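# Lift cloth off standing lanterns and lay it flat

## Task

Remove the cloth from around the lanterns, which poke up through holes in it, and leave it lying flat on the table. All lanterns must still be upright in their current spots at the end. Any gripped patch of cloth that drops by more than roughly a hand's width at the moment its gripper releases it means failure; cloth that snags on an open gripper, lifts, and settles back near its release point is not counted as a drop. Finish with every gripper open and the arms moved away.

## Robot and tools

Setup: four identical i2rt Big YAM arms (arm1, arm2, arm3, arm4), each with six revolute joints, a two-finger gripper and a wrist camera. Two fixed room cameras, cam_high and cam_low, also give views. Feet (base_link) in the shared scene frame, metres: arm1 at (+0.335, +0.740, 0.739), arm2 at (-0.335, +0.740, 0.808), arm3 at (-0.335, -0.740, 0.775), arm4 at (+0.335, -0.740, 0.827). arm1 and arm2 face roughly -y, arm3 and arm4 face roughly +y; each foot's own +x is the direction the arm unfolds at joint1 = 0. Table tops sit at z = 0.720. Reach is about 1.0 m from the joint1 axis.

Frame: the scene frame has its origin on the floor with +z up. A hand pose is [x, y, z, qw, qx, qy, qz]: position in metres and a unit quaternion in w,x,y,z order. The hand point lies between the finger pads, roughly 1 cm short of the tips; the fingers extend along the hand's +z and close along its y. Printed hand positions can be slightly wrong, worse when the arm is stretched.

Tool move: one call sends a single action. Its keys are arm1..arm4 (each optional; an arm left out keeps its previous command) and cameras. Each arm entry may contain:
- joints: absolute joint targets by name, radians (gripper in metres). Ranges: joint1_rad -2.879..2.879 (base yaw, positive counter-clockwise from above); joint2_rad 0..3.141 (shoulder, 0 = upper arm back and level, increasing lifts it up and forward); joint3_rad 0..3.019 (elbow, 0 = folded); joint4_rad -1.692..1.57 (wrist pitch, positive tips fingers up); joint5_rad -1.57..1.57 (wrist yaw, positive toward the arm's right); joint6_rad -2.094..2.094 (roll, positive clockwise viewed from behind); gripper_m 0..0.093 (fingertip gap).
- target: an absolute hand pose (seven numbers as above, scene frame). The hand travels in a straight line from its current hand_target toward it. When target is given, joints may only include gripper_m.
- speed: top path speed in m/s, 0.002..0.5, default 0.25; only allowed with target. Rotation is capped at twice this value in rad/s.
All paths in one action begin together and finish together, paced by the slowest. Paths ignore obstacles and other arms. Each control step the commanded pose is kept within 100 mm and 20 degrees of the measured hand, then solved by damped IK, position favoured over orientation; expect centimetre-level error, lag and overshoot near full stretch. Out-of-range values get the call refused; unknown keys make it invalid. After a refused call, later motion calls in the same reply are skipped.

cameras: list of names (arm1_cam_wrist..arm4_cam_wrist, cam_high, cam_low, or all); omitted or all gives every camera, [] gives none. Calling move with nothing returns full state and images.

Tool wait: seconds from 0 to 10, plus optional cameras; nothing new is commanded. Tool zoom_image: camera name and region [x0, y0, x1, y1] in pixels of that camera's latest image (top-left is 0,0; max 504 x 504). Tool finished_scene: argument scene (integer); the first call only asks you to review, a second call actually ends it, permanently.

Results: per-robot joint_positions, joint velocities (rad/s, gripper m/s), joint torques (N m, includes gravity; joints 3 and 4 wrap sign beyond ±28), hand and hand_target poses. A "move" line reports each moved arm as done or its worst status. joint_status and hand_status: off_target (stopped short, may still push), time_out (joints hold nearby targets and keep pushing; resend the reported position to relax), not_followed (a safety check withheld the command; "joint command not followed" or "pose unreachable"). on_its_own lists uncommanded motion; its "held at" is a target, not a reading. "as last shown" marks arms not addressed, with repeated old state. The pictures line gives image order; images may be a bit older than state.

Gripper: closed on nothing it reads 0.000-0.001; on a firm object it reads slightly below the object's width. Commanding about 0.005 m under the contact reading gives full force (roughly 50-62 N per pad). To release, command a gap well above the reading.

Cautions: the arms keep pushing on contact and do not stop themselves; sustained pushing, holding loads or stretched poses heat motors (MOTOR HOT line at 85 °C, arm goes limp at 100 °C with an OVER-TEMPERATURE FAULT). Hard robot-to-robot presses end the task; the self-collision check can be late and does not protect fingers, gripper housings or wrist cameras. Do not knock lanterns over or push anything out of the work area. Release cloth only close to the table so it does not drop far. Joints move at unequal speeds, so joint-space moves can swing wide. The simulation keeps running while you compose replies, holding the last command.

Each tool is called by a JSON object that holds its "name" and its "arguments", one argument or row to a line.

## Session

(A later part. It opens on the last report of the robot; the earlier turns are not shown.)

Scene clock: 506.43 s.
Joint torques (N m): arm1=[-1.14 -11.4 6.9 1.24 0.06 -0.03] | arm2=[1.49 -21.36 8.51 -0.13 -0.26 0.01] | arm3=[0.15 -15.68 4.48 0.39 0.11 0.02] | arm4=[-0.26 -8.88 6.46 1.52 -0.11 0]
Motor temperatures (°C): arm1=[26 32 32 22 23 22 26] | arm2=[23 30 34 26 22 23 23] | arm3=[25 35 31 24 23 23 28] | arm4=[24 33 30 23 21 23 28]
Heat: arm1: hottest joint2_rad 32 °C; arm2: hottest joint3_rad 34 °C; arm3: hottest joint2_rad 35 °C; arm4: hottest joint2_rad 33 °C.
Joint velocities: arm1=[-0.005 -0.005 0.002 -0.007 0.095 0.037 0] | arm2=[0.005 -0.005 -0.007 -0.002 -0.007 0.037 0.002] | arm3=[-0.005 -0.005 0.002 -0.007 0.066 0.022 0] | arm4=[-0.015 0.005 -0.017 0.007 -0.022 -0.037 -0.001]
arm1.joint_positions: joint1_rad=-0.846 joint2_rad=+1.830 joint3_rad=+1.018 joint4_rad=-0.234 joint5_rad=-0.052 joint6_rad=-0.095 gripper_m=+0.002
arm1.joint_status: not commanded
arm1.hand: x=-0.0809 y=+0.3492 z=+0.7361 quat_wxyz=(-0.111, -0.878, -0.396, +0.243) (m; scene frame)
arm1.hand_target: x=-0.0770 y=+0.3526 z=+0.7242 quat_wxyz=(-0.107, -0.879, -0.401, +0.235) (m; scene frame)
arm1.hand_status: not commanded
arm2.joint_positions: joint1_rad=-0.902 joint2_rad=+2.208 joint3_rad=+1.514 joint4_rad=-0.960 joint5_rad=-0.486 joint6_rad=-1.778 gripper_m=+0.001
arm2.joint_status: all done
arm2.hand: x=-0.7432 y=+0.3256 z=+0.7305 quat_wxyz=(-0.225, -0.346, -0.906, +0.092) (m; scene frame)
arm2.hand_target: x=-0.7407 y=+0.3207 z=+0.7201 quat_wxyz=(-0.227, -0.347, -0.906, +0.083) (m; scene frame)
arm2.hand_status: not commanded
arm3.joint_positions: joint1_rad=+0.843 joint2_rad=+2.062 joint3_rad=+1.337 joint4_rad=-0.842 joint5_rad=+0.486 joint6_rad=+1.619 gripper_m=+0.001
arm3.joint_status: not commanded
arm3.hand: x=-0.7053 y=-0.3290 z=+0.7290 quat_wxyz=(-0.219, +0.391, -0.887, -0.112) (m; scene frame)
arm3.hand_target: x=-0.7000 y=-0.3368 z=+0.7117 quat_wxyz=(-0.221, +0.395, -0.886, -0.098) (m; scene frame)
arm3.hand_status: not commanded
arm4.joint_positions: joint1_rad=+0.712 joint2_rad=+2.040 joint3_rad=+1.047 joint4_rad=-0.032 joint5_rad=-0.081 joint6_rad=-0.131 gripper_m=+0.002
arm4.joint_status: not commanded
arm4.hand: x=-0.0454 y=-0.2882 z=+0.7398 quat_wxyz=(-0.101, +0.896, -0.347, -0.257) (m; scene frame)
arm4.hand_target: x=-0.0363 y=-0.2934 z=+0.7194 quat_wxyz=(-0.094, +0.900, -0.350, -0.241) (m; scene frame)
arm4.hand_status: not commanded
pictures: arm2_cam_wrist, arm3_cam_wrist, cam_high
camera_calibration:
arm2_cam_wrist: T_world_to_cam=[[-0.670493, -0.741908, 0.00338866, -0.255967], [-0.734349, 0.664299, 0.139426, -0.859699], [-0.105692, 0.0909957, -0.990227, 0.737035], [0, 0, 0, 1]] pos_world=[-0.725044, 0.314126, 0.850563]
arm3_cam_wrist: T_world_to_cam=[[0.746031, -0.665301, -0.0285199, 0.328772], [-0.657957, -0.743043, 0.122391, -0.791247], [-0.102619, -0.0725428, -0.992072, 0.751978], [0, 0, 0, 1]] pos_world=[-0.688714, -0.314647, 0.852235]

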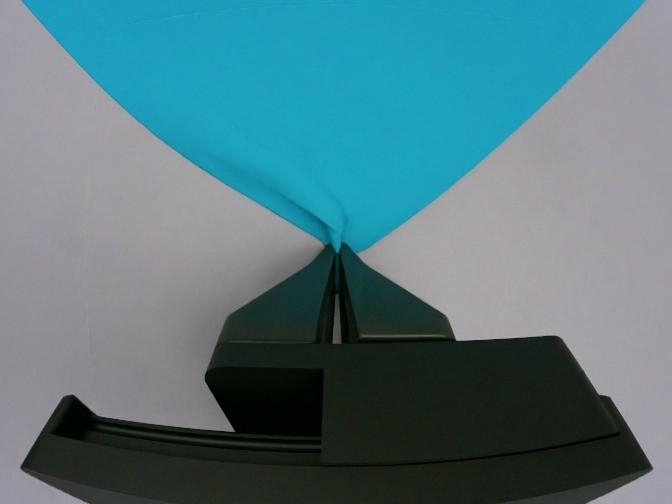

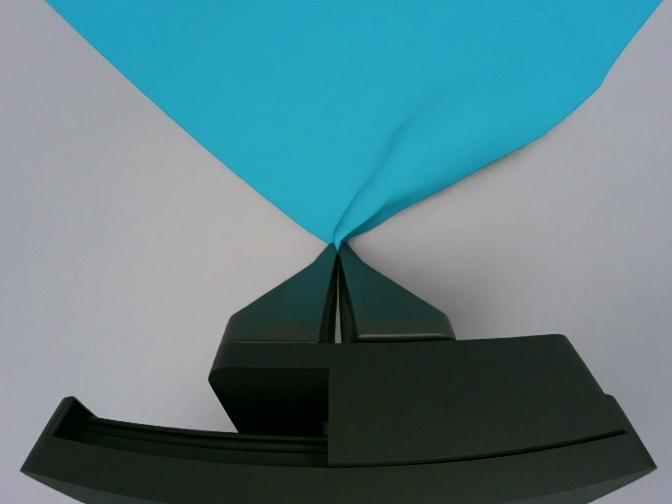

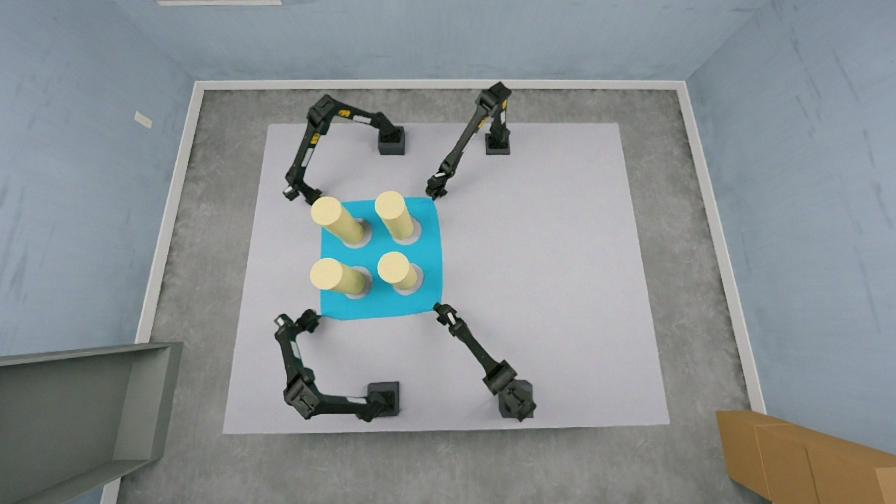

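{"name": "move", "arguments": {
  "arm1": {"target": [-0.101, 0.348, 0.83, 0.107, 0.879, 0.401, -0.235], "speed": 0.12},
  "arm2": {"target": [-0.765, 0.322, 0.83, 0.227, 0.347, 0.906, -0.083], "speed": 0.12},
  "arm3": {"target": [-0.727, -0.324, 0.83, 0.221, -0.395, 0.886, 0.098], "speed": 0.12},
  "arm4": {"target": [-0.067, -0.290, 0.83, 0.094, -0.900, 0.350, 0.241], "speed": 0.12},
  "cameras": ["all"]
}}

Scene clock: 534.50 s.
Joint torques (N m): arm1=[-1.96 -13.33 12.86 0.4 0.03 -0.1] | arm2=[-0.85 -25 11.89 -0.54 -0.28 -0.18] | arm3=[0.62 -19.66 9.14 -0.61 0.39 0.15] | arm4=[1.9 -10.7 11.03 0.77 -0.07 0.16]
Motor temperatures (°C): arm1=[26 32 33 22 23 22 26] | arm2=[23 30 34 26 22 23 23] | arm3=[25 35 31 24 23 23 28] | arm4=[24 33 30 23 21 23 28]
Heat: arm1: hottest joint3_rad 33 °C; arm2: hottest joint3_rad 34 °C; arm3: hottest joint2_rad 35 °C; arm4: hottest joint2_rad 33 °C.
move: arm1 off_target; arm2 off_target; arm3 off_target; arm4 off_target
Joint velocities: arm1=[0.015 -0.024 -0.012 -0.007 -0.022 -0.037 0] | arm2=[-0.015 -0.005 0.007 0.002 -0.007 0.051 0] | arm3=[-0.005 -0.015 0.017 -0.002 -0.007 0.007 0] | arm4=[-0.005 0.005 -0.027 0.002 -0.007 0.037 0.001]
arm1.joint_positions: joint1_rad=-0.859 joint2_rad=+1.724 joint3_rad=+1.120 joint4_rad=-0.510 joint5_rad=-0.062 joint6_rad=-0.113 gripper_m=+0.002
arm1.joint_status: not commanded
arm1.hand: x=-0.0836 y=+0.3551 z=+0.8034 quat_wxyz=(-0.102, -0.885, -0.402, +0.211) (m; scene frame)
arm1.hand_target: x=-0.1009 y=+0.3483 z=+0.8303 quat_wxyz=(-0.107, -0.879, -0.401, +0.235) (m; scene frame)
arm1.hand_status: off_target (0.033 m and 2.9 deg from the pose sent, 0.096 m and 1.2 deg at the start)
arm2.joint_positions: joint1_rad=-0.905 joint2_rad=+2.129 joint3_rad=+1.605 joint4_rad=-1.210 joint5_rad=-0.482 joint6_rad=-1.788 gripper_m=+0.001
arm2.joint_status: not commanded
arm2.hand: x=-0.7429 y=+0.3284 z=+0.8072 quat_wxyz=(-0.243, -0.351, -0.902, +0.059) (m; scene frame)
arm2.hand_target: x=-0.7651 y=+0.3226 z=+0.8300 quat_wxyz=(-0.227, -0.347, -0.906, +0.083) (m; scene frame)
arm2.hand_status: off_target (0.032 m and 3.3 deg from the pose sent, 0.102 m and 1.1 deg at the start)
arm3.joint_positions: joint1_rad=+0.849 joint2_rad=+1.994 joint3_rad=+1.461 joint4_rad=-1.120 joint5_rad=+0.478 joint6_rad=+1.621 gripper_m=+0.001
arm3.joint_status: not commanded
arm3.hand: x=-0.7114 y=-0.3315 z=+0.8037 quat_wxyz=(-0.234, +0.403, -0.882, -0.073) (m; scene frame)
arm3.hand_target: x=-0.7274 y=-0.3240 z=+0.8292 quat_wxyz=(-0.221, +0.395, -0.886, -0.098) (m; scene frame)
arm3.hand_status: off_target (0.032 m and 3.3 deg from the pose sent, 0.103 m and 1.6 deg at the start)
arm4.joint_positions: joint1_rad=+0.730 joint2_rad=+1.873 joint3_rad=+1.105 joint4_rad=-0.301 joint5_rad=-0.061 joint6_rad=-0.112 gripper_m=+0.002
arm4.joint_status: not commanded
arm4.hand: x=-0.0520 y=-0.2917 z=+0.8226 quat_wxyz=(-0.094, +0.901, -0.353, -0.235) (m; scene frame)
arm4.hand_target: x=-0.0667 y=-0.2909 z=+0.8310 quat_wxyz=(-0.094, +0.900, -0.350, -0.241) (m; scene frame)
arm4.hand_status: off_target (0.017 m and 0.8 deg from the pose sent, 0.093 m and 2.1 deg at the start)
pictures: arm1_cam_wrist, arm2_cam_wrist, arm3_cam_wrist, arm4_cam_wrist, cam_high, cam_low
camera_calibration:
arm1_cam_wrist: T_world_to_cam=[[-0.758129, 0.651817, -0.0193659, -0.277532], [0.645718, 0.754519, 0.117258, -0.299972], [0.0910425, 0.0763916, -0.992913, 0.908552], [0, 0, 0, 1]] pos_world=[-0.0994242, 0.337829, 0.931912]
arm2_cam_wrist: T_world_to_cam=[[-0.66377, -0.744592, -0.0706555, -0.188344], [-0.746278, 0.653049, 0.128826, -0.868676], [-0.0497813, 0.138239, -0.989147, 0.837911], [0, 0, 0, 1]] pos_world=[-0.731579, 0.311216, 0.927418]
arm3_cam_wrist: T_world_to_cam=[[0.747718, -0.661574, 0.0568969, 0.267573], [-0.662662, -0.737981, 0.127525, -0.811983], [-0.0423784, -0.133056, -0.990202, 0.846586], [0, 0, 0, 1]] pos_world=[-0.702263, -0.309566, 0.926615]
arm4_cam_wrist: T_world_to_cam=[[0.676136, 0.736729, 0.00839047, 0.242234], [0.730732, -0.672001, 0.120184, -0.253225], [0.0941817, -0.0751298, -0.992716, 0.920203], [0, 0, 0, 1]] pos_world=[-0.0654103, -0.279494, 0.941901]

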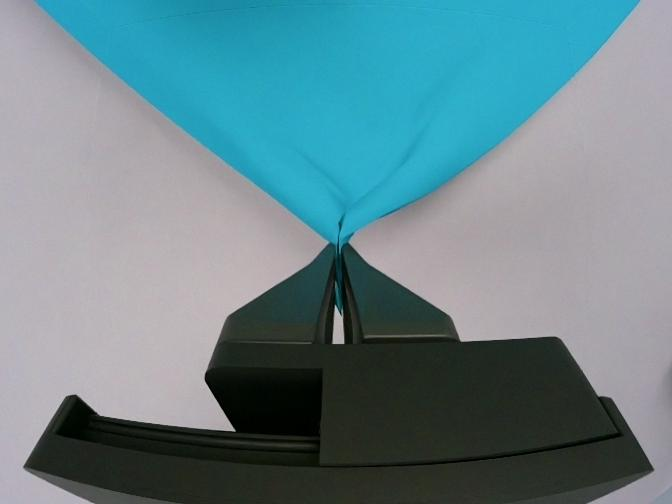

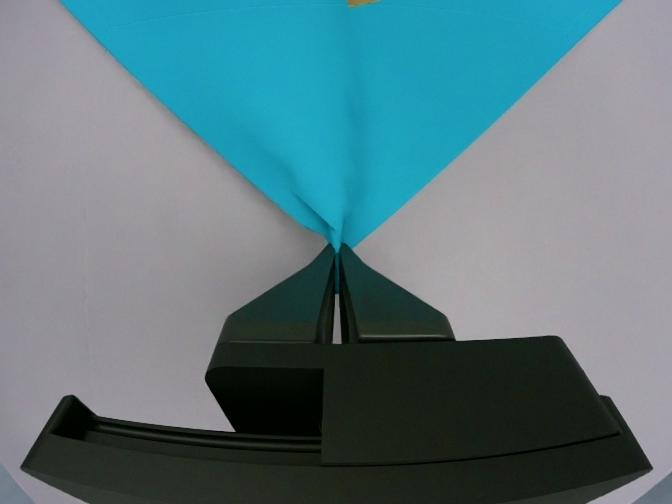

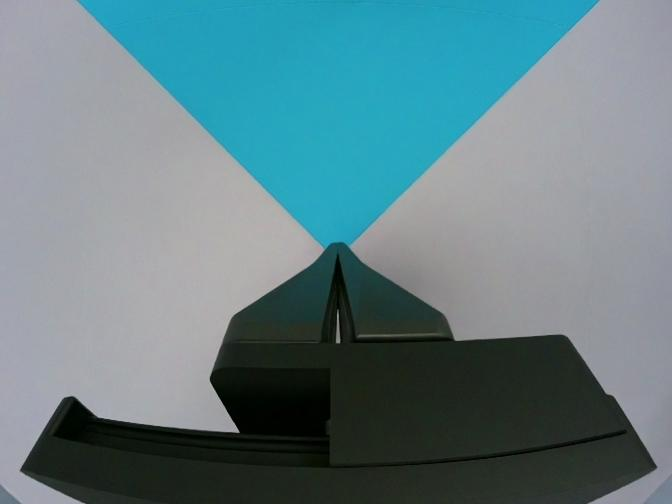

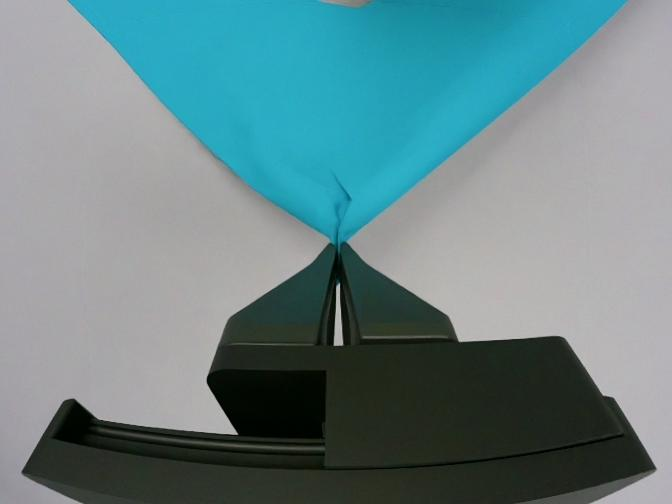

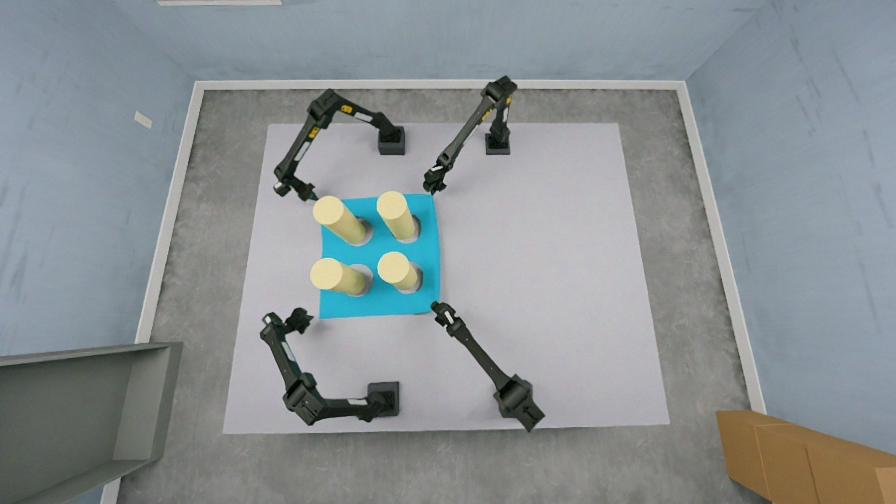

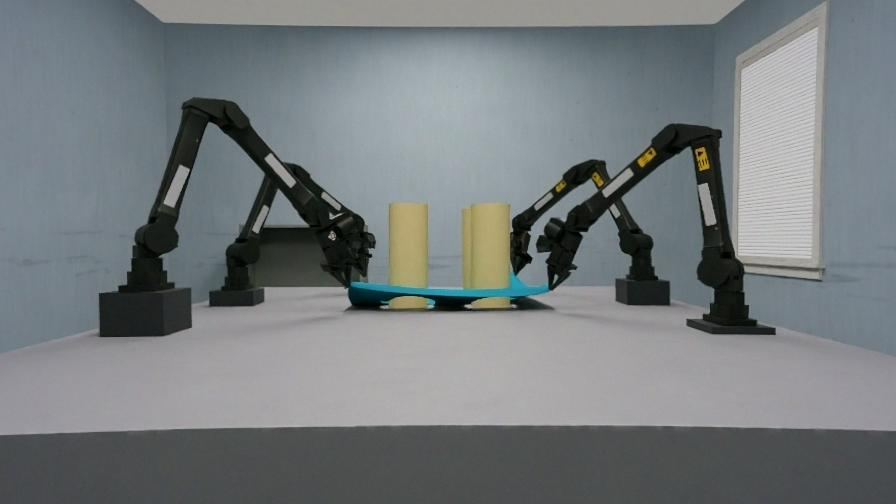

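{"name": "zoom_image", "arguments": {
  "camera": "cam_low",
  "region": [310, 180, 600, 340]
}}

{"name": "zoom_image", "arguments": {
  "camera": "cam_high",
  "region": [296, 180, 446, 330]
}}

{"name": "zoom_image", "arguments": {
  "camera": "arm3_cam_wrist",
  "region": [240, 160, 440, 360]
}}

Scaled by 1.738.

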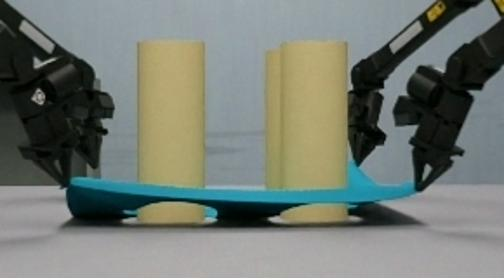

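Scaled by 3.360.

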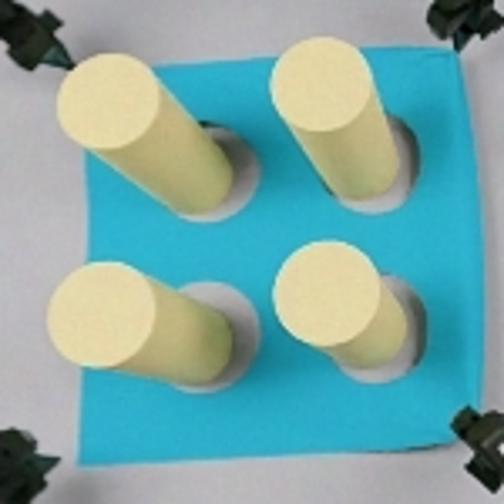

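Scaled by 2.520 from the camera's 672x504 image, which has a finer 960x720 frame.

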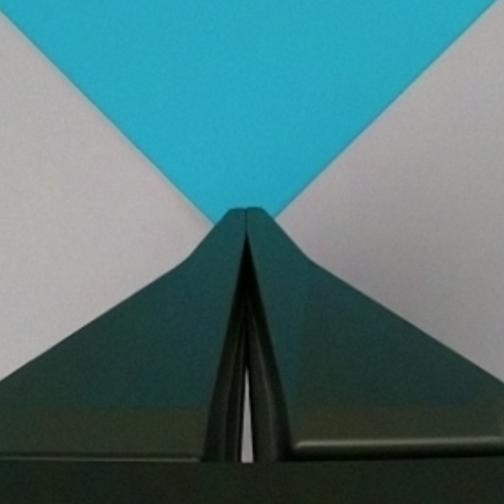

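{"name": "zoom_image", "arguments": {
  "camera": "cam_high",
  "region": [370, 186, 426, 242]
}}

{"name": "zoom_image", "arguments": {
  "camera": "cam_high",
  "region": [306, 190, 374, 258]
}}

{"name": "zoom_image", "arguments": {
  "camera": "cam_high",
  "region": [306, 248, 374, 316]
}}

{"name": "zoom_image", "arguments": {
  "camera": "cam_high",
  "region": [370, 246, 426, 302]
}}

Scaled by 9.000.

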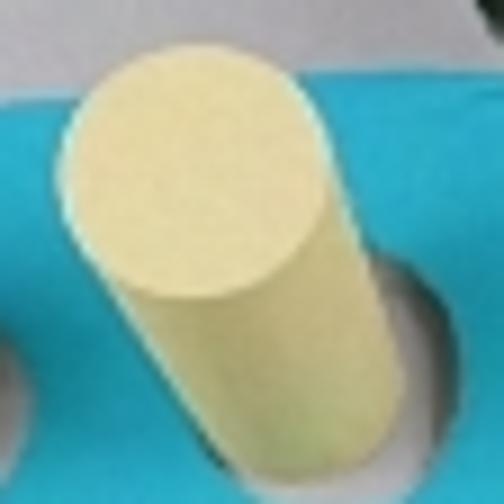

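Scaled by 7.412.

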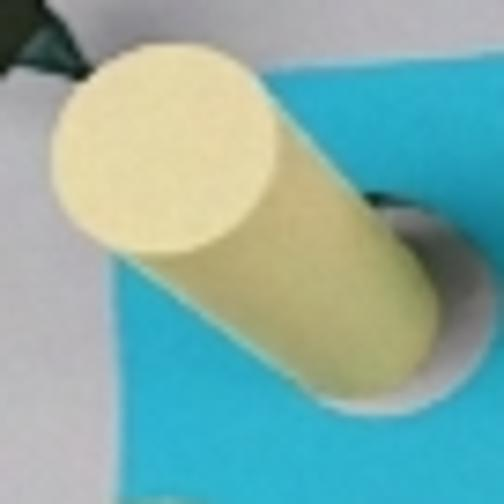

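Scaled by 7.412.

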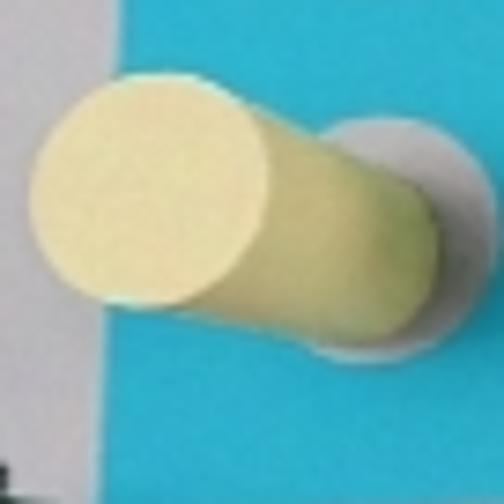

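Scaled by 9.000.

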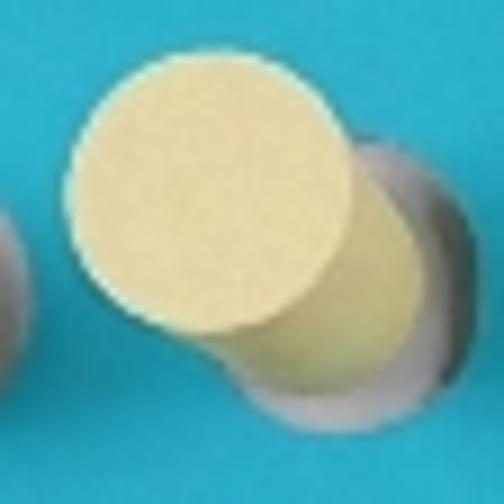

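{"name": "move", "arguments": {
  "arm1": {"target": [-0.113, 0.344, 0.777, 0.107, 0.879, 0.401, -0.235], "speed": 0.1},
  "arm2": {"target": [-0.785, 0.312, 0.773, 0.227, 0.347, 0.906, -0.083], "speed": 0.1},
  "arm3": {"joints": {"gripper_m": 0.09}},
  "arm4": {"target": [-0.079, -0.292, 0.758, 0.094, -0.900, 0.350, 0.241], "speed": 0.1},
  "cameras": ["arm3_cam_wrist", "arm2_cam_wrist", "cam_high", "cam_low"]
}}

Scene clock: 588.97 s.
Joint torques (N m): arm1=[-2.32 -12.98 10.65 1.33 -0.07 -0.08] | arm2=[-0.44 -24.64 11.85 0.4 -0.33 -0.19] | arm3=[0.5 -19.72 9.17 -0.59 0.38 0.16] | arm4=[2.02 -10.75 9.72 1.73 -0.05 0.18]
Motor temperatures (°C): arm1=[26 31 39 21 23 22 27] | arm2=[23 30 35 25 22 23 24] | arm3=[25 35 34 24 24 23 28] | arm4=[24 34 32 23 21 23 29]
Heat: arm1: hottest joint3_rad 39 °C; arm2: hottest joint3_rad 35 °C; arm3: hottest joint2_rad 35 °C; arm4: hottest joint2_rad 34 °C.
move: arm1 off_target; arm2 off_target; arm3 done; arm4 off_target
Joint velocities: arm1=[-0.005 -0.005 0.007 -0.002 -0.051 0.022 0] | arm2=[-0.005 -0.005 0.002 0.002 0.051 -0.022 -0.001] | arm3=[0.005 -0.005 -0.017 -0.007 -0.037 0.022 0] | arm4=[-0.015 0.005 -0.007 -0.007 -0.007 -0.022 0.001]
arm1.joint_positions: joint1_rad=-0.869 joint2_rad=+1.808 joint3_rad=+1.120 joint4_rad=-0.409 joint5_rad=-0.065 joint6_rad=-0.122 gripper_m=+0.002
arm1.joint_status: not commanded
arm1.hand: x=-0.0980 y=+0.3487 z=+0.7680 quat_wxyz=(-0.104, -0.883, -0.402, +0.220) (m; scene frame)
arm1.hand_target: x=-0.1123 y=+0.3444 z=+0.7769 quat_wxyz=(-0.106, -0.879, -0.401, +0.235) (m; scene frame)
arm1.hand_status: off_target (0.018 m and 1.8 deg from the pose sent, 0.041 m and 2.9 deg at the start)
arm2.joint_positions: joint1_rad=-0.915 joint2_rad=+2.236 joint3_rad=+1.657 joint4_rad=-1.167 joint5_rad=-0.481 joint6_rad=-1.796 gripper_m=+0.001
arm2.joint_status: not commanded
arm2.hand: x=-0.7595 y=+0.3239 z=+0.7605 quat_wxyz=(-0.245, -0.353, -0.901, +0.056) (m; scene frame)
arm2.hand_target: x=-0.7841 y=+0.3135 z=+0.7739 quat_wxyz=(-0.227, -0.347, -0.906, +0.083) (m; scene frame)
arm2.hand_status: off_target (0.031 m and 3.8 deg from the pose sent, 0.057 m and 3.3 deg at the start)
arm3.joint_positions: joint1_rad=+0.849 joint2_rad=+1.994 joint3_rad=+1.461 joint4_rad=-1.120 joint5_rad=+0.478 joint6_rad=+1.621 gripper_m=+0.090
arm3.joint_status: all done
arm3.hand: x=-0.7114 y=-0.3315 z=+0.8037 quat_wxyz=(-0.234, +0.403, -0.882, -0.073) (m; scene frame)
arm3.hand_target: x=-0.7274 y=-0.3240 z=+0.8292 quat_wxyz=(-0.221, +0.395, -0.886, -0.098) (m; scene frame)
arm3.hand_status: not commanded
arm4.joint_positions: joint1_rad=+0.748 joint2_rad=+2.020 joint3_rad=+1.105 joint4_rad=-0.165 joint5_rad=-0.052 joint6_rad=-0.094 gripper_m=+0.002
arm4.joint_status: not commanded
arm4.hand: x=-0.0619 y=-0.2946 z=+0.7542 quat_wxyz=(-0.092, +0.902, -0.354, -0.230) (m; scene frame)
arm4.hand_target: x=-0.0791 y=-0.2925 z=+0.7580 quat_wxyz=(-0.094, +0.900, -0.350, -0.241) (m; scene frame)
arm4.hand_status: off_target (0.018 m and 1.4 deg from the pose sent, 0.070 m and 0.8 deg at the start)
pictures: arm2_cam_wrist, arm3_cam_wrist, cam_high, cam_low
camera_calibration:
arm2_cam_wrist: T_world_to_cam=[[-0.665845, -0.741861, -0.0793281, -0.201846], [-0.744893, 0.654986, 0.126998, -0.870345], [-0.0422558, 0.143652, -0.988726, 0.795068], [0, 0, 0, 1]] pos_world=[-0.749116, 0.306109, 0.880624]
arm3_cam_wrist: T_world_to_cam=[[0.747503, -0.661832, 0.0567171, 0.267479], [-0.662894, -0.737776, 0.127506, -0.812065], [-0.0425431, -0.132909, -0.990215, 0.846528], [0, 0, 0, 1]] pos_world=[-0.702241, -0.309585, 0.926617]

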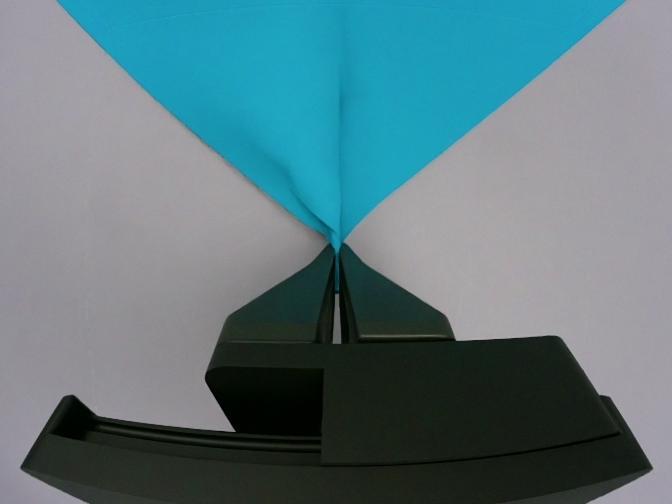

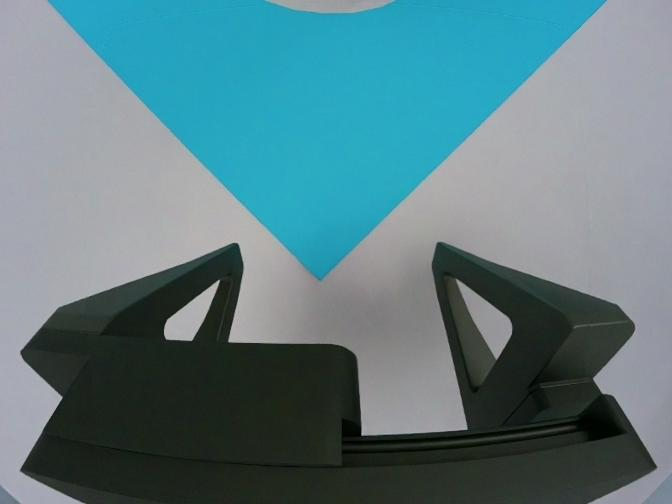

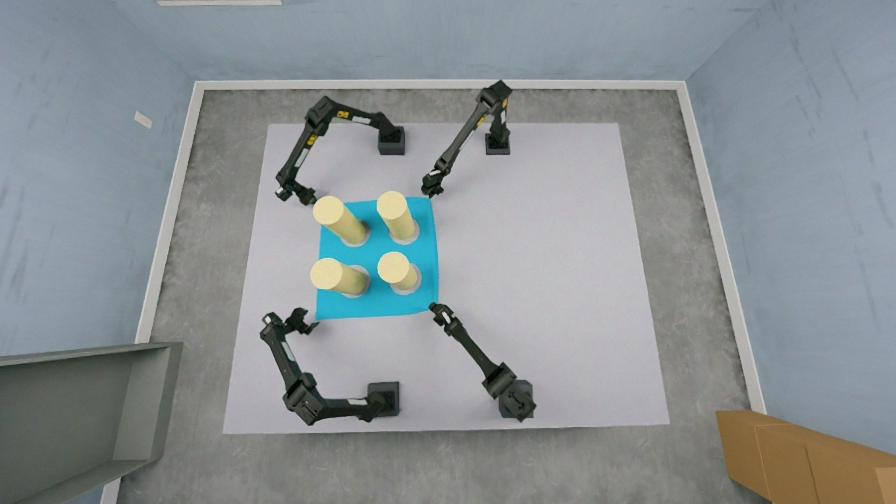

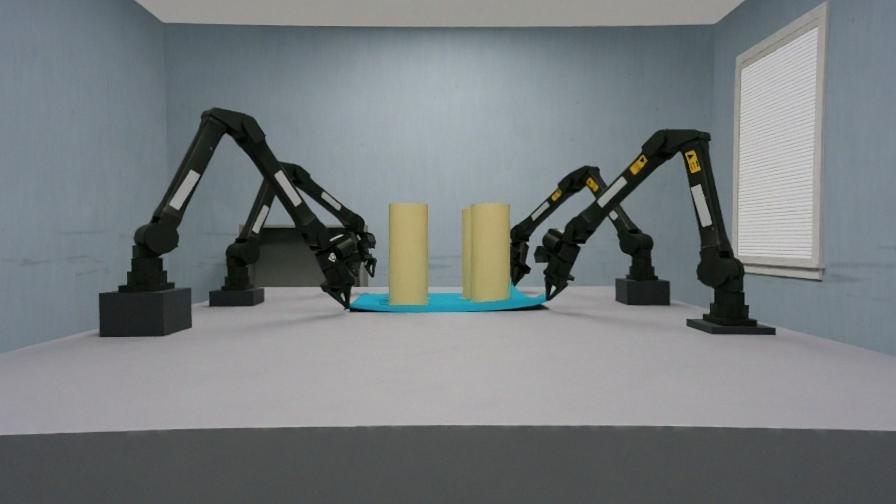

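{"name": "zoom_image", "arguments": {
  "camera": "cam_high",
  "region": [370, 192, 426, 248]
}}

{"name": "zoom_image", "arguments": {
  "camera": "cam_high",
  "region": [306, 190, 374, 258]
}}

{"name": "zoom_image", "arguments": {
  "camera": "cam_high",
  "region": [306, 248, 374, 316]
}}

{"name": "zoom_image", "arguments": {
  "camera": "cam_high",
  "region": [370, 246, 426, 302]
}}

Scaled by 9.000.

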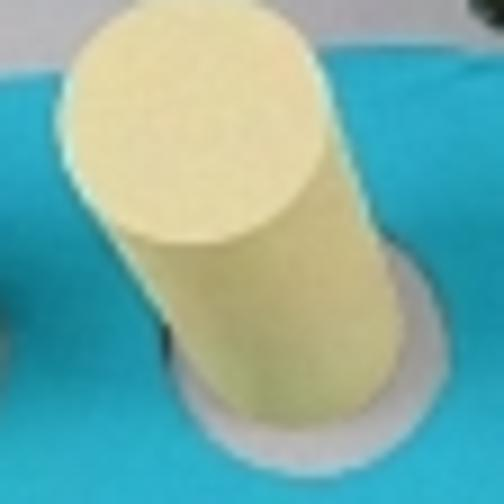

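Scaled by 7.412.

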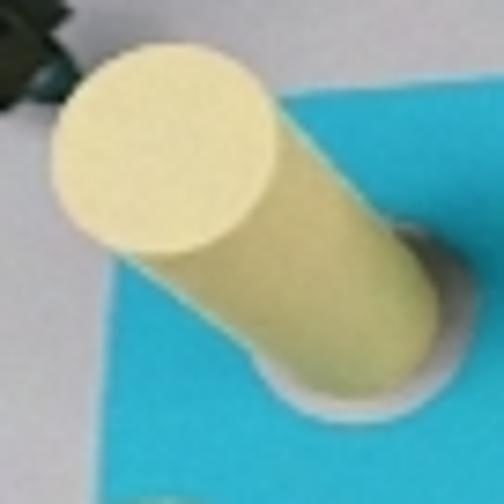

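Scaled by 7.412.

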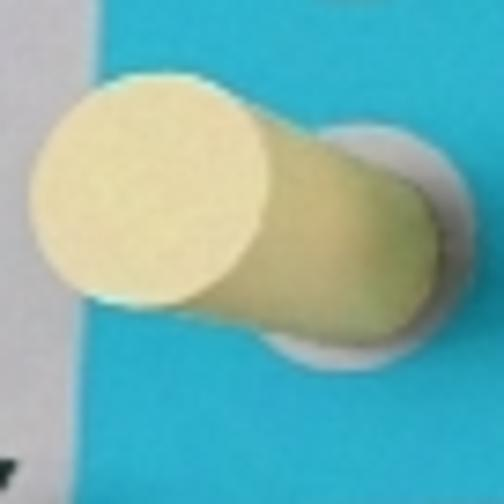

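Scaled by 9.000.

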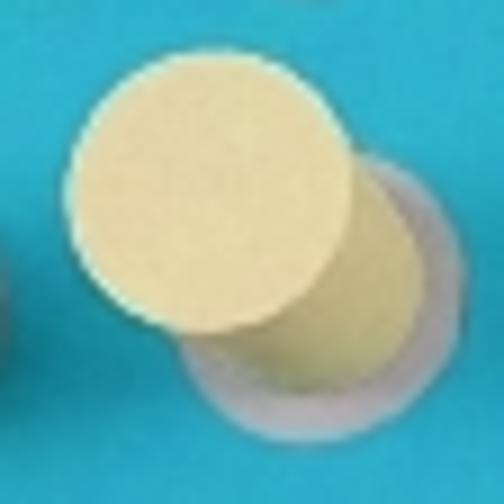

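{"name": "move", "arguments": {
  "arm3": {"target": [-0.7335, -0.3200, 0.770, 0.2237, -0.3946, 0.8865, 0.0921], "speed": 0.12},
  "cameras": ["arm3_cam_wrist"]
}}

Scene clock: 604.83 s.
Joint torques (N m): arm1=[-1.9 -13.1 10.5 1.32 -0.05 -0.09] | arm2=[-0.32 -24.53 11.82 0.39 -0.34 -0.18] | arm3=[0.5 -18.67 8.05 0.4 0.39 0.17] | arm4=[1.96 -10.81 9.7 1.7 -0.05 0.16]
Motor temperatures (°C): arm1=[26 30 39 21 23 22 27] | arm2=[23 30 36 25 22 23 24] | arm3=[25 35 34 24 24 23 27] | arm4=[24 34 32 23 21 23 29]
Heat: arm1: hottest joint3_rad 39 °C; arm2: hottest joint3_rad 36 °C; arm3: hottest joint2_rad 35 °C; arm4: hottest joint2_rad 34 °C.
move: arm3 off_target
Joint velocities: arm1=[-0.005 -0.005 -0.012 -0.007 -0.037 -0.022 0] | arm2=[-0.005 -0.015 -0.012 -0.002 -0.051 -0.051 0] | arm3=[0.005 -0.015 -0.007 -0.007 -0.066 0.081 0] | arm4=[0.015 -0.005 -0.012 -0.002 0.007 -0.022 0]
arm1.joint_positions: joint1_rad=-0.869 joint2_rad=+1.808 joint3_rad=+1.120 joint4_rad=-0.409 joint5_rad=-0.065 joint6_rad=-0.123 gripper_m=+0.002
arm1.joint_status: not commanded
arm1.hand: x=-0.0980 y=+0.3487 z=+0.7680 quat_wxyz=(-0.104, -0.883, -0.402, +0.220) (m; scene frame)
arm1.hand_target: x=-0.1123 y=+0.3444 z=+0.7769 quat_wxyz=(-0.106, -0.879, -0.401, +0.235) (m; scene frame)
arm1.hand_status: not commanded
arm2.joint_positions: joint1_rad=-0.915 joint2_rad=+2.236 joint3_rad=+1.657 joint4_rad=-1.167 joint5_rad=-0.481 joint6_rad=-1.796 gripper_m=+0.001
arm2.joint_status: not commanded
arm2.hand: x=-0.7595 y=+0.3239 z=+0.7605 quat_wxyz=(-0.245, -0.353, -0.901, +0.056) (m; scene frame)
arm2.hand_target: x=-0.7841 y=+0.3135 z=+0.7739 quat_wxyz=(-0.227, -0.347, -0.906, +0.083) (m; scene frame)
arm2.hand_status: not commanded
arm3.joint_positions: joint1_rad=+0.852 joint2_rad=+2.073 joint3_rad=+1.461 joint4_rad=-1.052 joint5_rad=+0.477 joint6_rad=+1.627 gripper_m=+0.090
arm3.joint_status: not commanded
arm3.hand: x=-0.7164 y=-0.3285 z=+0.7603 quat_wxyz=(-0.235, +0.402, -0.882, -0.070) (m; scene frame)
arm3.hand_target: x=-0.7329 y=-0.3207 z=+0.7706 quat_wxyz=(-0.223, +0.395, -0.886, -0.092) (m; scene frame)
arm3.hand_status: off_target (0.021 m and 3.1 deg from the pose sent, 0.042 m and 2.6 deg at the start)
arm4.joint_positions: joint1_rad=+0.748 joint2_rad=+2.020 joint3_rad=+1.105 joint4_rad=-0.165 joint5_rad=-0.051 joint6_rad=-0.094 gripper_m=+0.002
arm4.joint_status: not commanded
arm4.hand: x=-0.0619 y=-0.2945 z=+0.7542 quat_wxyz=(-0.092, +0.902, -0.354, -0.230) (m; scene frame)
arm4.hand_target: x=-0.0791 y=-0.2924 z=+0.7580 quat_wxyz=(-0.094, +0.900, -0.350, -0.241) (m; scene frame)
arm4.hand_status: not commanded
pictures: arm3_cam_wrist
camera_calibration:
arm3_cam_wrist: T_world_to_cam=[[0.74541, -0.663439, 0.0649091, 0.267401], [-0.66559, -0.735359, 0.127429, -0.808788], [-0.0368098, -0.13819, -0.989722, 0.80576], [0, 0, 0, 1]] pos_world=[-0.707984, -0.305998, 0.883184]

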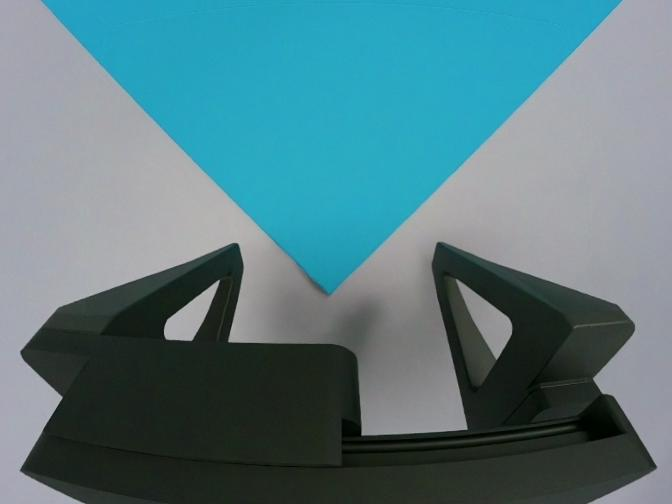

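{"name": "move", "arguments": {
  "arm3": {"target": [-0.7345, -0.3195, 0.740, 0.2237, -0.3946, 0.8865, 0.0921], "speed": 0.1},
  "cameras": ["arm3_cam_wrist"]
}}

Scene clock: 617.73 s.
Joint torques (N m): arm1=[-1.85 -12.51 10.7 1.24 -0.04 -0.09] | arm2=[-0.26 -24.53 11.85 0.39 -0.33 -0.19] | arm3=[0.44 -18.26 7.27 0.36 0.38 0.16] | arm4=[2.02 -10.75 9.69 1.72 -0.05 0.16]
Motor temperatures (°C): arm1=[26 30 39 21 23 22 27] | arm2=[23 30 36 25 22 23 24] | arm3=[25 35 35 24 24 23 27] | arm4=[24 34 32 23 21 23 29]
Heat: arm1: hottest joint3_rad 39 °C; arm2: hottest joint3_rad 36 °C; arm3: hottest joint2_rad 35 °C; arm4: hottest joint2_rad 34 °C.
move: arm3 off_target
Joint velocities: arm1=[0.005 0.005 -0.007 -0.007 0.022 -0.007 0] | arm2=[-0.005 -0.015 0.007 -0.017 -0.051 0.007 0.001] | arm3=[-0.015 -0.015 -0.007 -0.002 -0.066 -0.037 -0.001] | arm4=[-0.005 -0.005 0.002 -0.007 0.022 0.007 0]
arm1, arm2: as last shown
arm3.joint_positions: joint1_rad=+0.852 joint2_rad=+2.113 joint3_rad=+1.461 joint4_rad=-0.994 joint5_rad=+0.477 joint6_rad=+1.628 gripper_m=+0.090
arm3.joint_status: not commanded
arm3.hand: x=-0.7217 y=-0.3242 z=+0.7375 quat_wxyz=(-0.232, +0.400, -0.883, -0.077) (m; scene frame)
arm3.hand_target: x=-0.7342 y=-0.3199 z=+0.7403 quat_wxyz=(-0.223, +0.395, -0.886, -0.092) (m; scene frame)
arm3.hand_status: off_target (0.014 m and 2.0 deg from the pose sent, 0.029 m and 3.1 deg at the start)
arm4.joint_positions: joint1_rad=+0.748 joint2_rad=+2.020 joint3_rad=+1.105 joint4_rad=-0.165 joint5_rad=-0.051 joint6_rad=-0.094 gripper_m=+0.002
arm4.joint_status: not commanded
arm4.hand: x=-0.0619 y=-0.2945 z=+0.7542 quat_wxyz=(-0.092, +0.902, -0.355, -0.230) (m; scene frame)
arm4.hand_target: x=-0.0791 y=-0.2924 z=+0.7580 quat_wxyz=(-0.094, +0.900, -0.350, -0.241) (m; scene frame)
arm4.hand_status: not commanded
pictures: arm3_cam_wrist
camera_calibration:
arm3_cam_wrist: T_world_to_cam=[[0.745689, -0.664656, 0.0466946, 0.28886], [-0.664348, -0.73633, 0.128293, -0.806261], [-0.0508878, -0.126688, -0.990636, 0.77781], [0, 0, 0, 1]] pos_world=[-0.711457, -0.303143, 0.860476]

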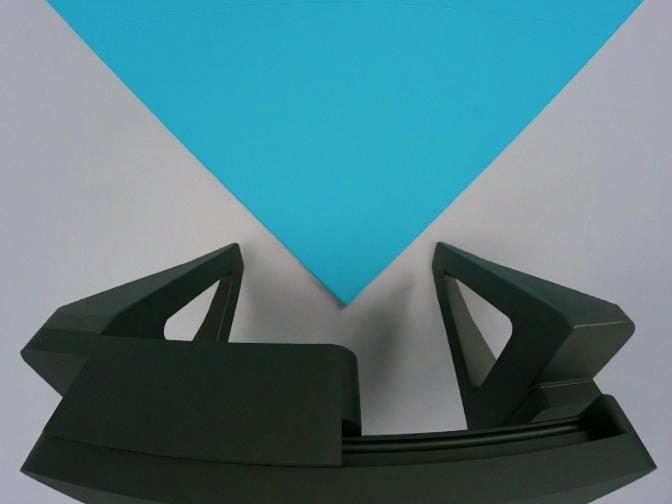

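{"name": "move", "arguments": {
  "arm3": {"target": [-0.7155, -0.3328, 0.7115, 0.2267, -0.3929, 0.8872, 0.0855], "speed": 0.08},
  "cameras": ["arm3_cam_wrist"]
}}

Scene clock: 620.83 s.
Joint torques (N m): arm1=[-1.79 -12.34 10.55 1.25 -0.01 -0.02] | arm2=[-0.5 -24.59 11.79 0.39 -0.33 -0.19] | arm3=[-0.03 -16.91 4.19 0.39 0.18 0] | arm4=[2.02 -10.81 9.69 1.72 -0.05 0.16]
Motor temperatures (°C): arm1=[26 30 39 21 23 22 27] | arm2=[23 30 36 25 22 23 24] | arm3=[25 36 35 24 24 23 27] | arm4=[24 34 32 23 21 23 29]
Heat: arm1: hottest joint3_rad 39 °C; arm2: hottest joint3_rad 36 °C; arm3: hottest joint2_rad 36 °C; arm4: hottest joint2_rad 34 °C.
move: arm3 off_target
Joint velocities: arm1=[-0.015 -0.005 0.002 -0.002 -0.066 0.022 -0.001] | arm2=[-0.005 0.005 -0.037 -0.002 0.066 -0.022 -0.001] | arm3=[-0.005 0.005 0.002 -0.007 -0.022 -0.007 0] | arm4=[-0.015 -0.005 -0.002 0.007 0.007 -0.037 0]
arm1, arm2, arm4: as last shown
arm3.joint_positions: joint1_rad=+0.856 joint2_rad=+2.106 joint3_rad=+1.422 joint4_rad=-0.919 joint5_rad=+0.482 joint6_rad=+1.645 gripper_m=+0.090
arm3.joint_status: not commanded
arm3.hand: x=-0.7224 y=-0.3249 z=+0.7295 quat_wxyz=(-0.224, +0.390, -0.888, -0.099) (m; scene frame)
arm3.hand_target: x=-0.7150 y=-0.3332 z=+0.7123 quat_wxyz=(-0.227, +0.393, -0.887, -0.085) (m; scene frame)
arm3.hand_status: off_target (0.021 m and 1.7 deg from the pose sent, 0.028 m and 1.4 deg at the start)
pictures: arm3_cam_wrist
camera_calibration:
arm3_cam_wrist: T_world_to_cam=[[0.739588, -0.673049, -0.00395462, 0.319174], [-0.667402, -0.734118, 0.125077, -0.805402], [-0.0870861, -0.0898662, -0.992139, 0.756661], [0, 0, 0, 1]] pos_world=[-0.70769, -0.308442, 0.852712]

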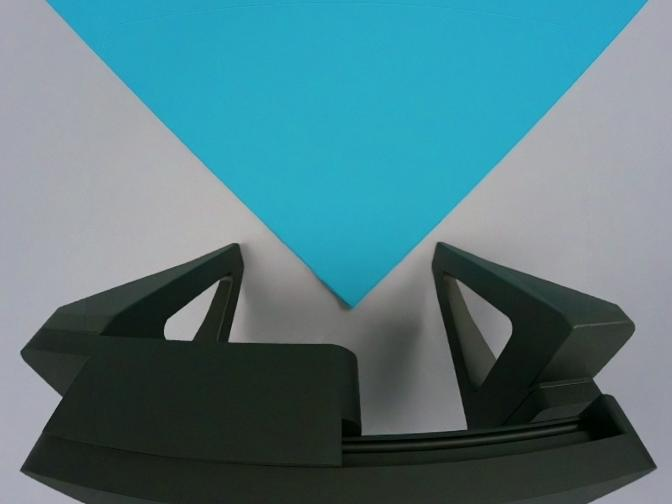

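{"name": "move", "arguments": {
  "arm3": {"target": [-0.7302, -0.3243, 0.742, 0.2237, -0.3946, 0.8865, 0.0921], "speed": 0.1},
  "cameras": []
}}

{"name": "move", "arguments": {
  "arm3": {"target": [-0.7115, -0.3375, 0.7100, 0.2267, -0.3929, 0.8872, 0.0855], "speed": 0.08},
  "cameras": ["arm3_cam_wrist"]
}}

Scene clock: 627.70 s.
Joint torques (N m): arm1=[-1.67 -12.28 10.73 1.32 -0.06 -0.11] | arm2=[-0.44 -24.59 11.82 0.42 -0.33 -0.19] | arm3=[0.26 -18.61 7.92 -0.73 0.24 -0.02] | arm4=[1.96 -10.75 9.7 1.73 -0.05 0.16]
Motor temperatures (°C): arm1=[26 30 39 21 23 22 27] | arm2=[23 30 36 25 22 23 24] | arm3=[25 37 34 24 24 23 27] | arm4=[24 34 32 23 21 23 29]
Heat: arm1: hottest joint3_rad 39 °C; arm2: hottest joint3_rad 36 °C; arm3: hottest joint2_rad 37 °C; arm4: hottest joint2_rad 34 °C.
move: arm3 off_target
Joint velocities: arm1=[-0.005 0.015 -0.012 -0.007 0.007 0.007 -0.001] | arm2=[0.005 -0.005 -0.002 0.002 -0.007 -0.022 -0.001] | arm3=[0.015 -0.005 0.007 -0.007 -0.007 -0.022 -0.001] | arm4=[0.005 -0.005 -0.002 -0.012 0.037 -0.095 0]
arm1, arm2, arm4: as last shown
arm3.joint_positions: joint1_rad=+0.856 joint2_rad=+2.105 joint3_rad=+1.428 joint4_rad=-0.956 joint5_rad=+0.482 joint6_rad=+1.645 gripper_m=+0.090
arm3.joint_status: not commanded
arm3.hand: x=-0.7182 y=-0.3284 z=+0.7320 quat_wxyz=(-0.230, +0.393, -0.886, -0.086) (m; scene frame)
arm3.hand_target: x=-0.7299 y=-0.3244 z=+0.7420 quat_wxyz=(-0.224, +0.395, -0.886, -0.092) (m; scene frame)
arm3.hand_status: off_target (0.016 m and 1.0 deg from the pose sent, 0.015 m and 1.0 deg at the start)
pictures: none
No camera images: "cameras" was empty.

Scene clock: 628.70 s.
Joint torques (N m): arm1=[-2.61 -12.92 10.65 1.28 -0.05 -0.06] | arm2=[-0.32 -24.59 11.84 0.39 -0.33 -0.19] | arm3=[0.26 -16.5 4.11 0.42 0.18 -0.01] | arm4=[2.02 -10.75 9.7 1.73 -0.05 0.16]
Motor temperatures (°C): arm1=[26 30 39 21 23 22 27] | arm2=[23 30 36 25 22 23 24] | arm3=[25 37 34 24 24 23 27] | arm4=[24 34 32 23 21 23 29]
Heat: arm1: hottest joint3_rad 39 °C; arm2: hottest joint3_rad 36 °C; arm3: hottest joint2_rad 37 °C; arm4: hottest joint2_rad 34 °C.
move: arm3 off_target
Joint velocities: arm1=[-0.005 0.005 0.017 -0.002 -0.007 0.095 0] | arm2=[0.005 0.005 -0.022 0.002 -0.037 -0.007 0] | arm3=[-0.005 -0.015 -0.012 -0.007 0.022 0.007 0.001] | arm4=[-0.015 -0.015 0.012 -0.012 -0.11 -0.022 -0.001]
arm1, arm2, arm4: as last shown
arm3.joint_positions: joint1_rad=+0.856 joint2_rad=+2.095 joint3_rad=+1.400 joint4_rad=-0.907 joint5_rad=+0.483 joint6_rad=+1.649 gripper_m=+0.090
arm3.joint_status: not commanded
arm3.hand: x=-0.7184 y=-0.3287 z=+0.7291 quat_wxyz=(-0.223, +0.388, -0.888, -0.100) (m; scene frame)
arm3.hand_target: x=-0.7108 y=-0.3378 z=+0.7108 quat_wxyz=(-0.227, +0.393, -0.887, -0.085) (m; scene frame)
arm3.hand_status: off_target (0.022 m and 1.8 deg from the pose sent, 0.025 m and 0.4 deg at the start)
pictures: arm3_cam_wrist
camera_calibration:
arm3_cam_wrist: T_world_to_cam=[[0.737617, -0.675182, -0.00710334, 0.31383], [-0.669268, -0.73247, 0.124774, -0.805962], [-0.0894478, -0.0872811, -0.99216, 0.755491], [0, 0, 0, 1]] pos_world=[-0.703314, -0.31251, 0.852359]

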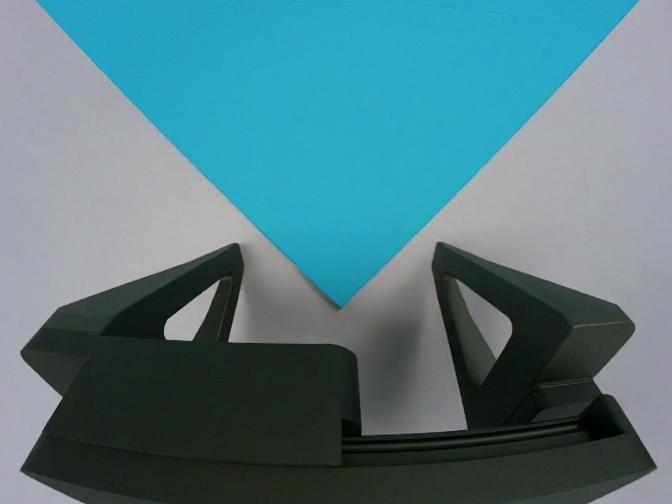

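{"name": "move", "arguments": {
  "arm3": {"target": [-0.7108, -0.3378, 0.7095, 0.2307, -0.3907, 0.8882, 0.0767], "speed": 0.08, "joints": {"gripper_m": 0.0}},
  "cameras": ["arm3_cam_wrist"]
}}

{"name": "zoom_image", "arguments": {
  "camera": "arm3_cam_wrist",
  "region": [240, 160, 440, 360]
}}

Scene clock: 632.90 s.
Joint torques (N m): arm1=[-2.2 -12.75 10.51 1.43 0 -0.08] | arm2=[-0.32 -24.47 11.82 0.39 -0.33 -0.18] | arm3=[0.03 -15.74 5.24 -0.85 0.13 0.11] | arm4=[2.02 -10.81 9.7 1.72 -0.05 0.16]
Motor temperatures (°C): arm1=[26 30 39 21 23 22 27] | arm2=[23 30 36 25 22 23 24] | arm3=[25 37 34 24 24 23 27] | arm4=[24 34 32 23 21 23 29]
Heat: arm1: hottest joint3_rad 39 °C; arm2: hottest joint3_rad 36 °C; arm3: hottest joint2_rad 37 °C; arm4: hottest joint2_rad 34 °C.
move: arm3 off_target
Joint velocities: arm1=[-0.005 -0.005 0.002 -0.007 -0.051 -0.022 0.001] | arm2=[0.005 0.005 -0.002 -0.002 -0.007 -0.022 0] | arm3=[0.005 -0.005 -0.002 0.002 -0.066 -0.051 0] | arm4=[0.005 -0.005 -0.012 0.017 -0.051 0.007 -0.001]
arm1, arm2, arm4: as last shown
arm3.joint_positions: joint1_rad=+0.856 joint2_rad=+2.095 joint3_rad=+1.400 joint4_rad=-0.902 joint5_rad=+0.483 joint6_rad=+1.649 gripper_m=+0.002
arm3.joint_status: all done
arm3.hand: x=-0.7192 y=-0.3280 z=+0.7292 quat_wxyz=(-0.222, +0.388, -0.889, -0.103) (m; scene frame)
arm3.hand_target: x=-0.7103 y=-0.3380 z=+0.7104 quat_wxyz=(-0.231, +0.390, -0.888, -0.077) (m; scene frame)
arm3.hand_status: off_target (0.024 m and 3.2 deg from the pose sent, 0.023 m and 2.9 deg at the start)
pictures: arm3_cam_wrist
camera_calibration:
arm3_cam_wrist: T_world_to_cam=[[0.737389, -0.675357, -0.0122326, 0.318356], [-0.668974, -0.732685, 0.125088, -0.806122], [-0.0934418, -0.0840554, -0.99207, 0.753656], [0, 0, 0, 1]] pos_world=[-0.703604, -0.312281, 0.85241]

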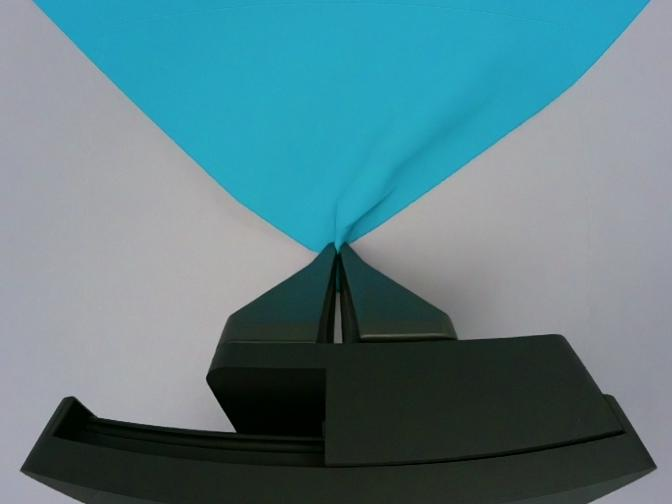

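Scaled by 2.520 from the camera's 672x504 image, which has a finer 960x720 frame.

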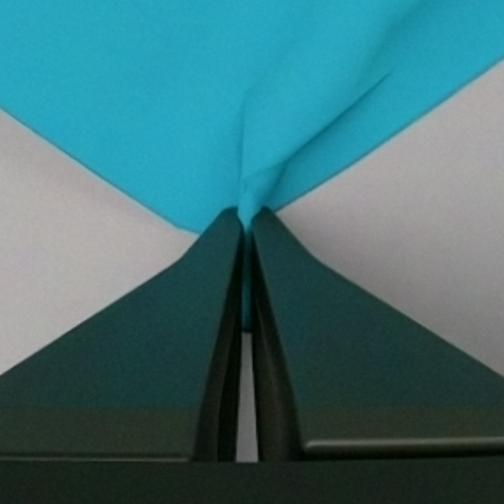

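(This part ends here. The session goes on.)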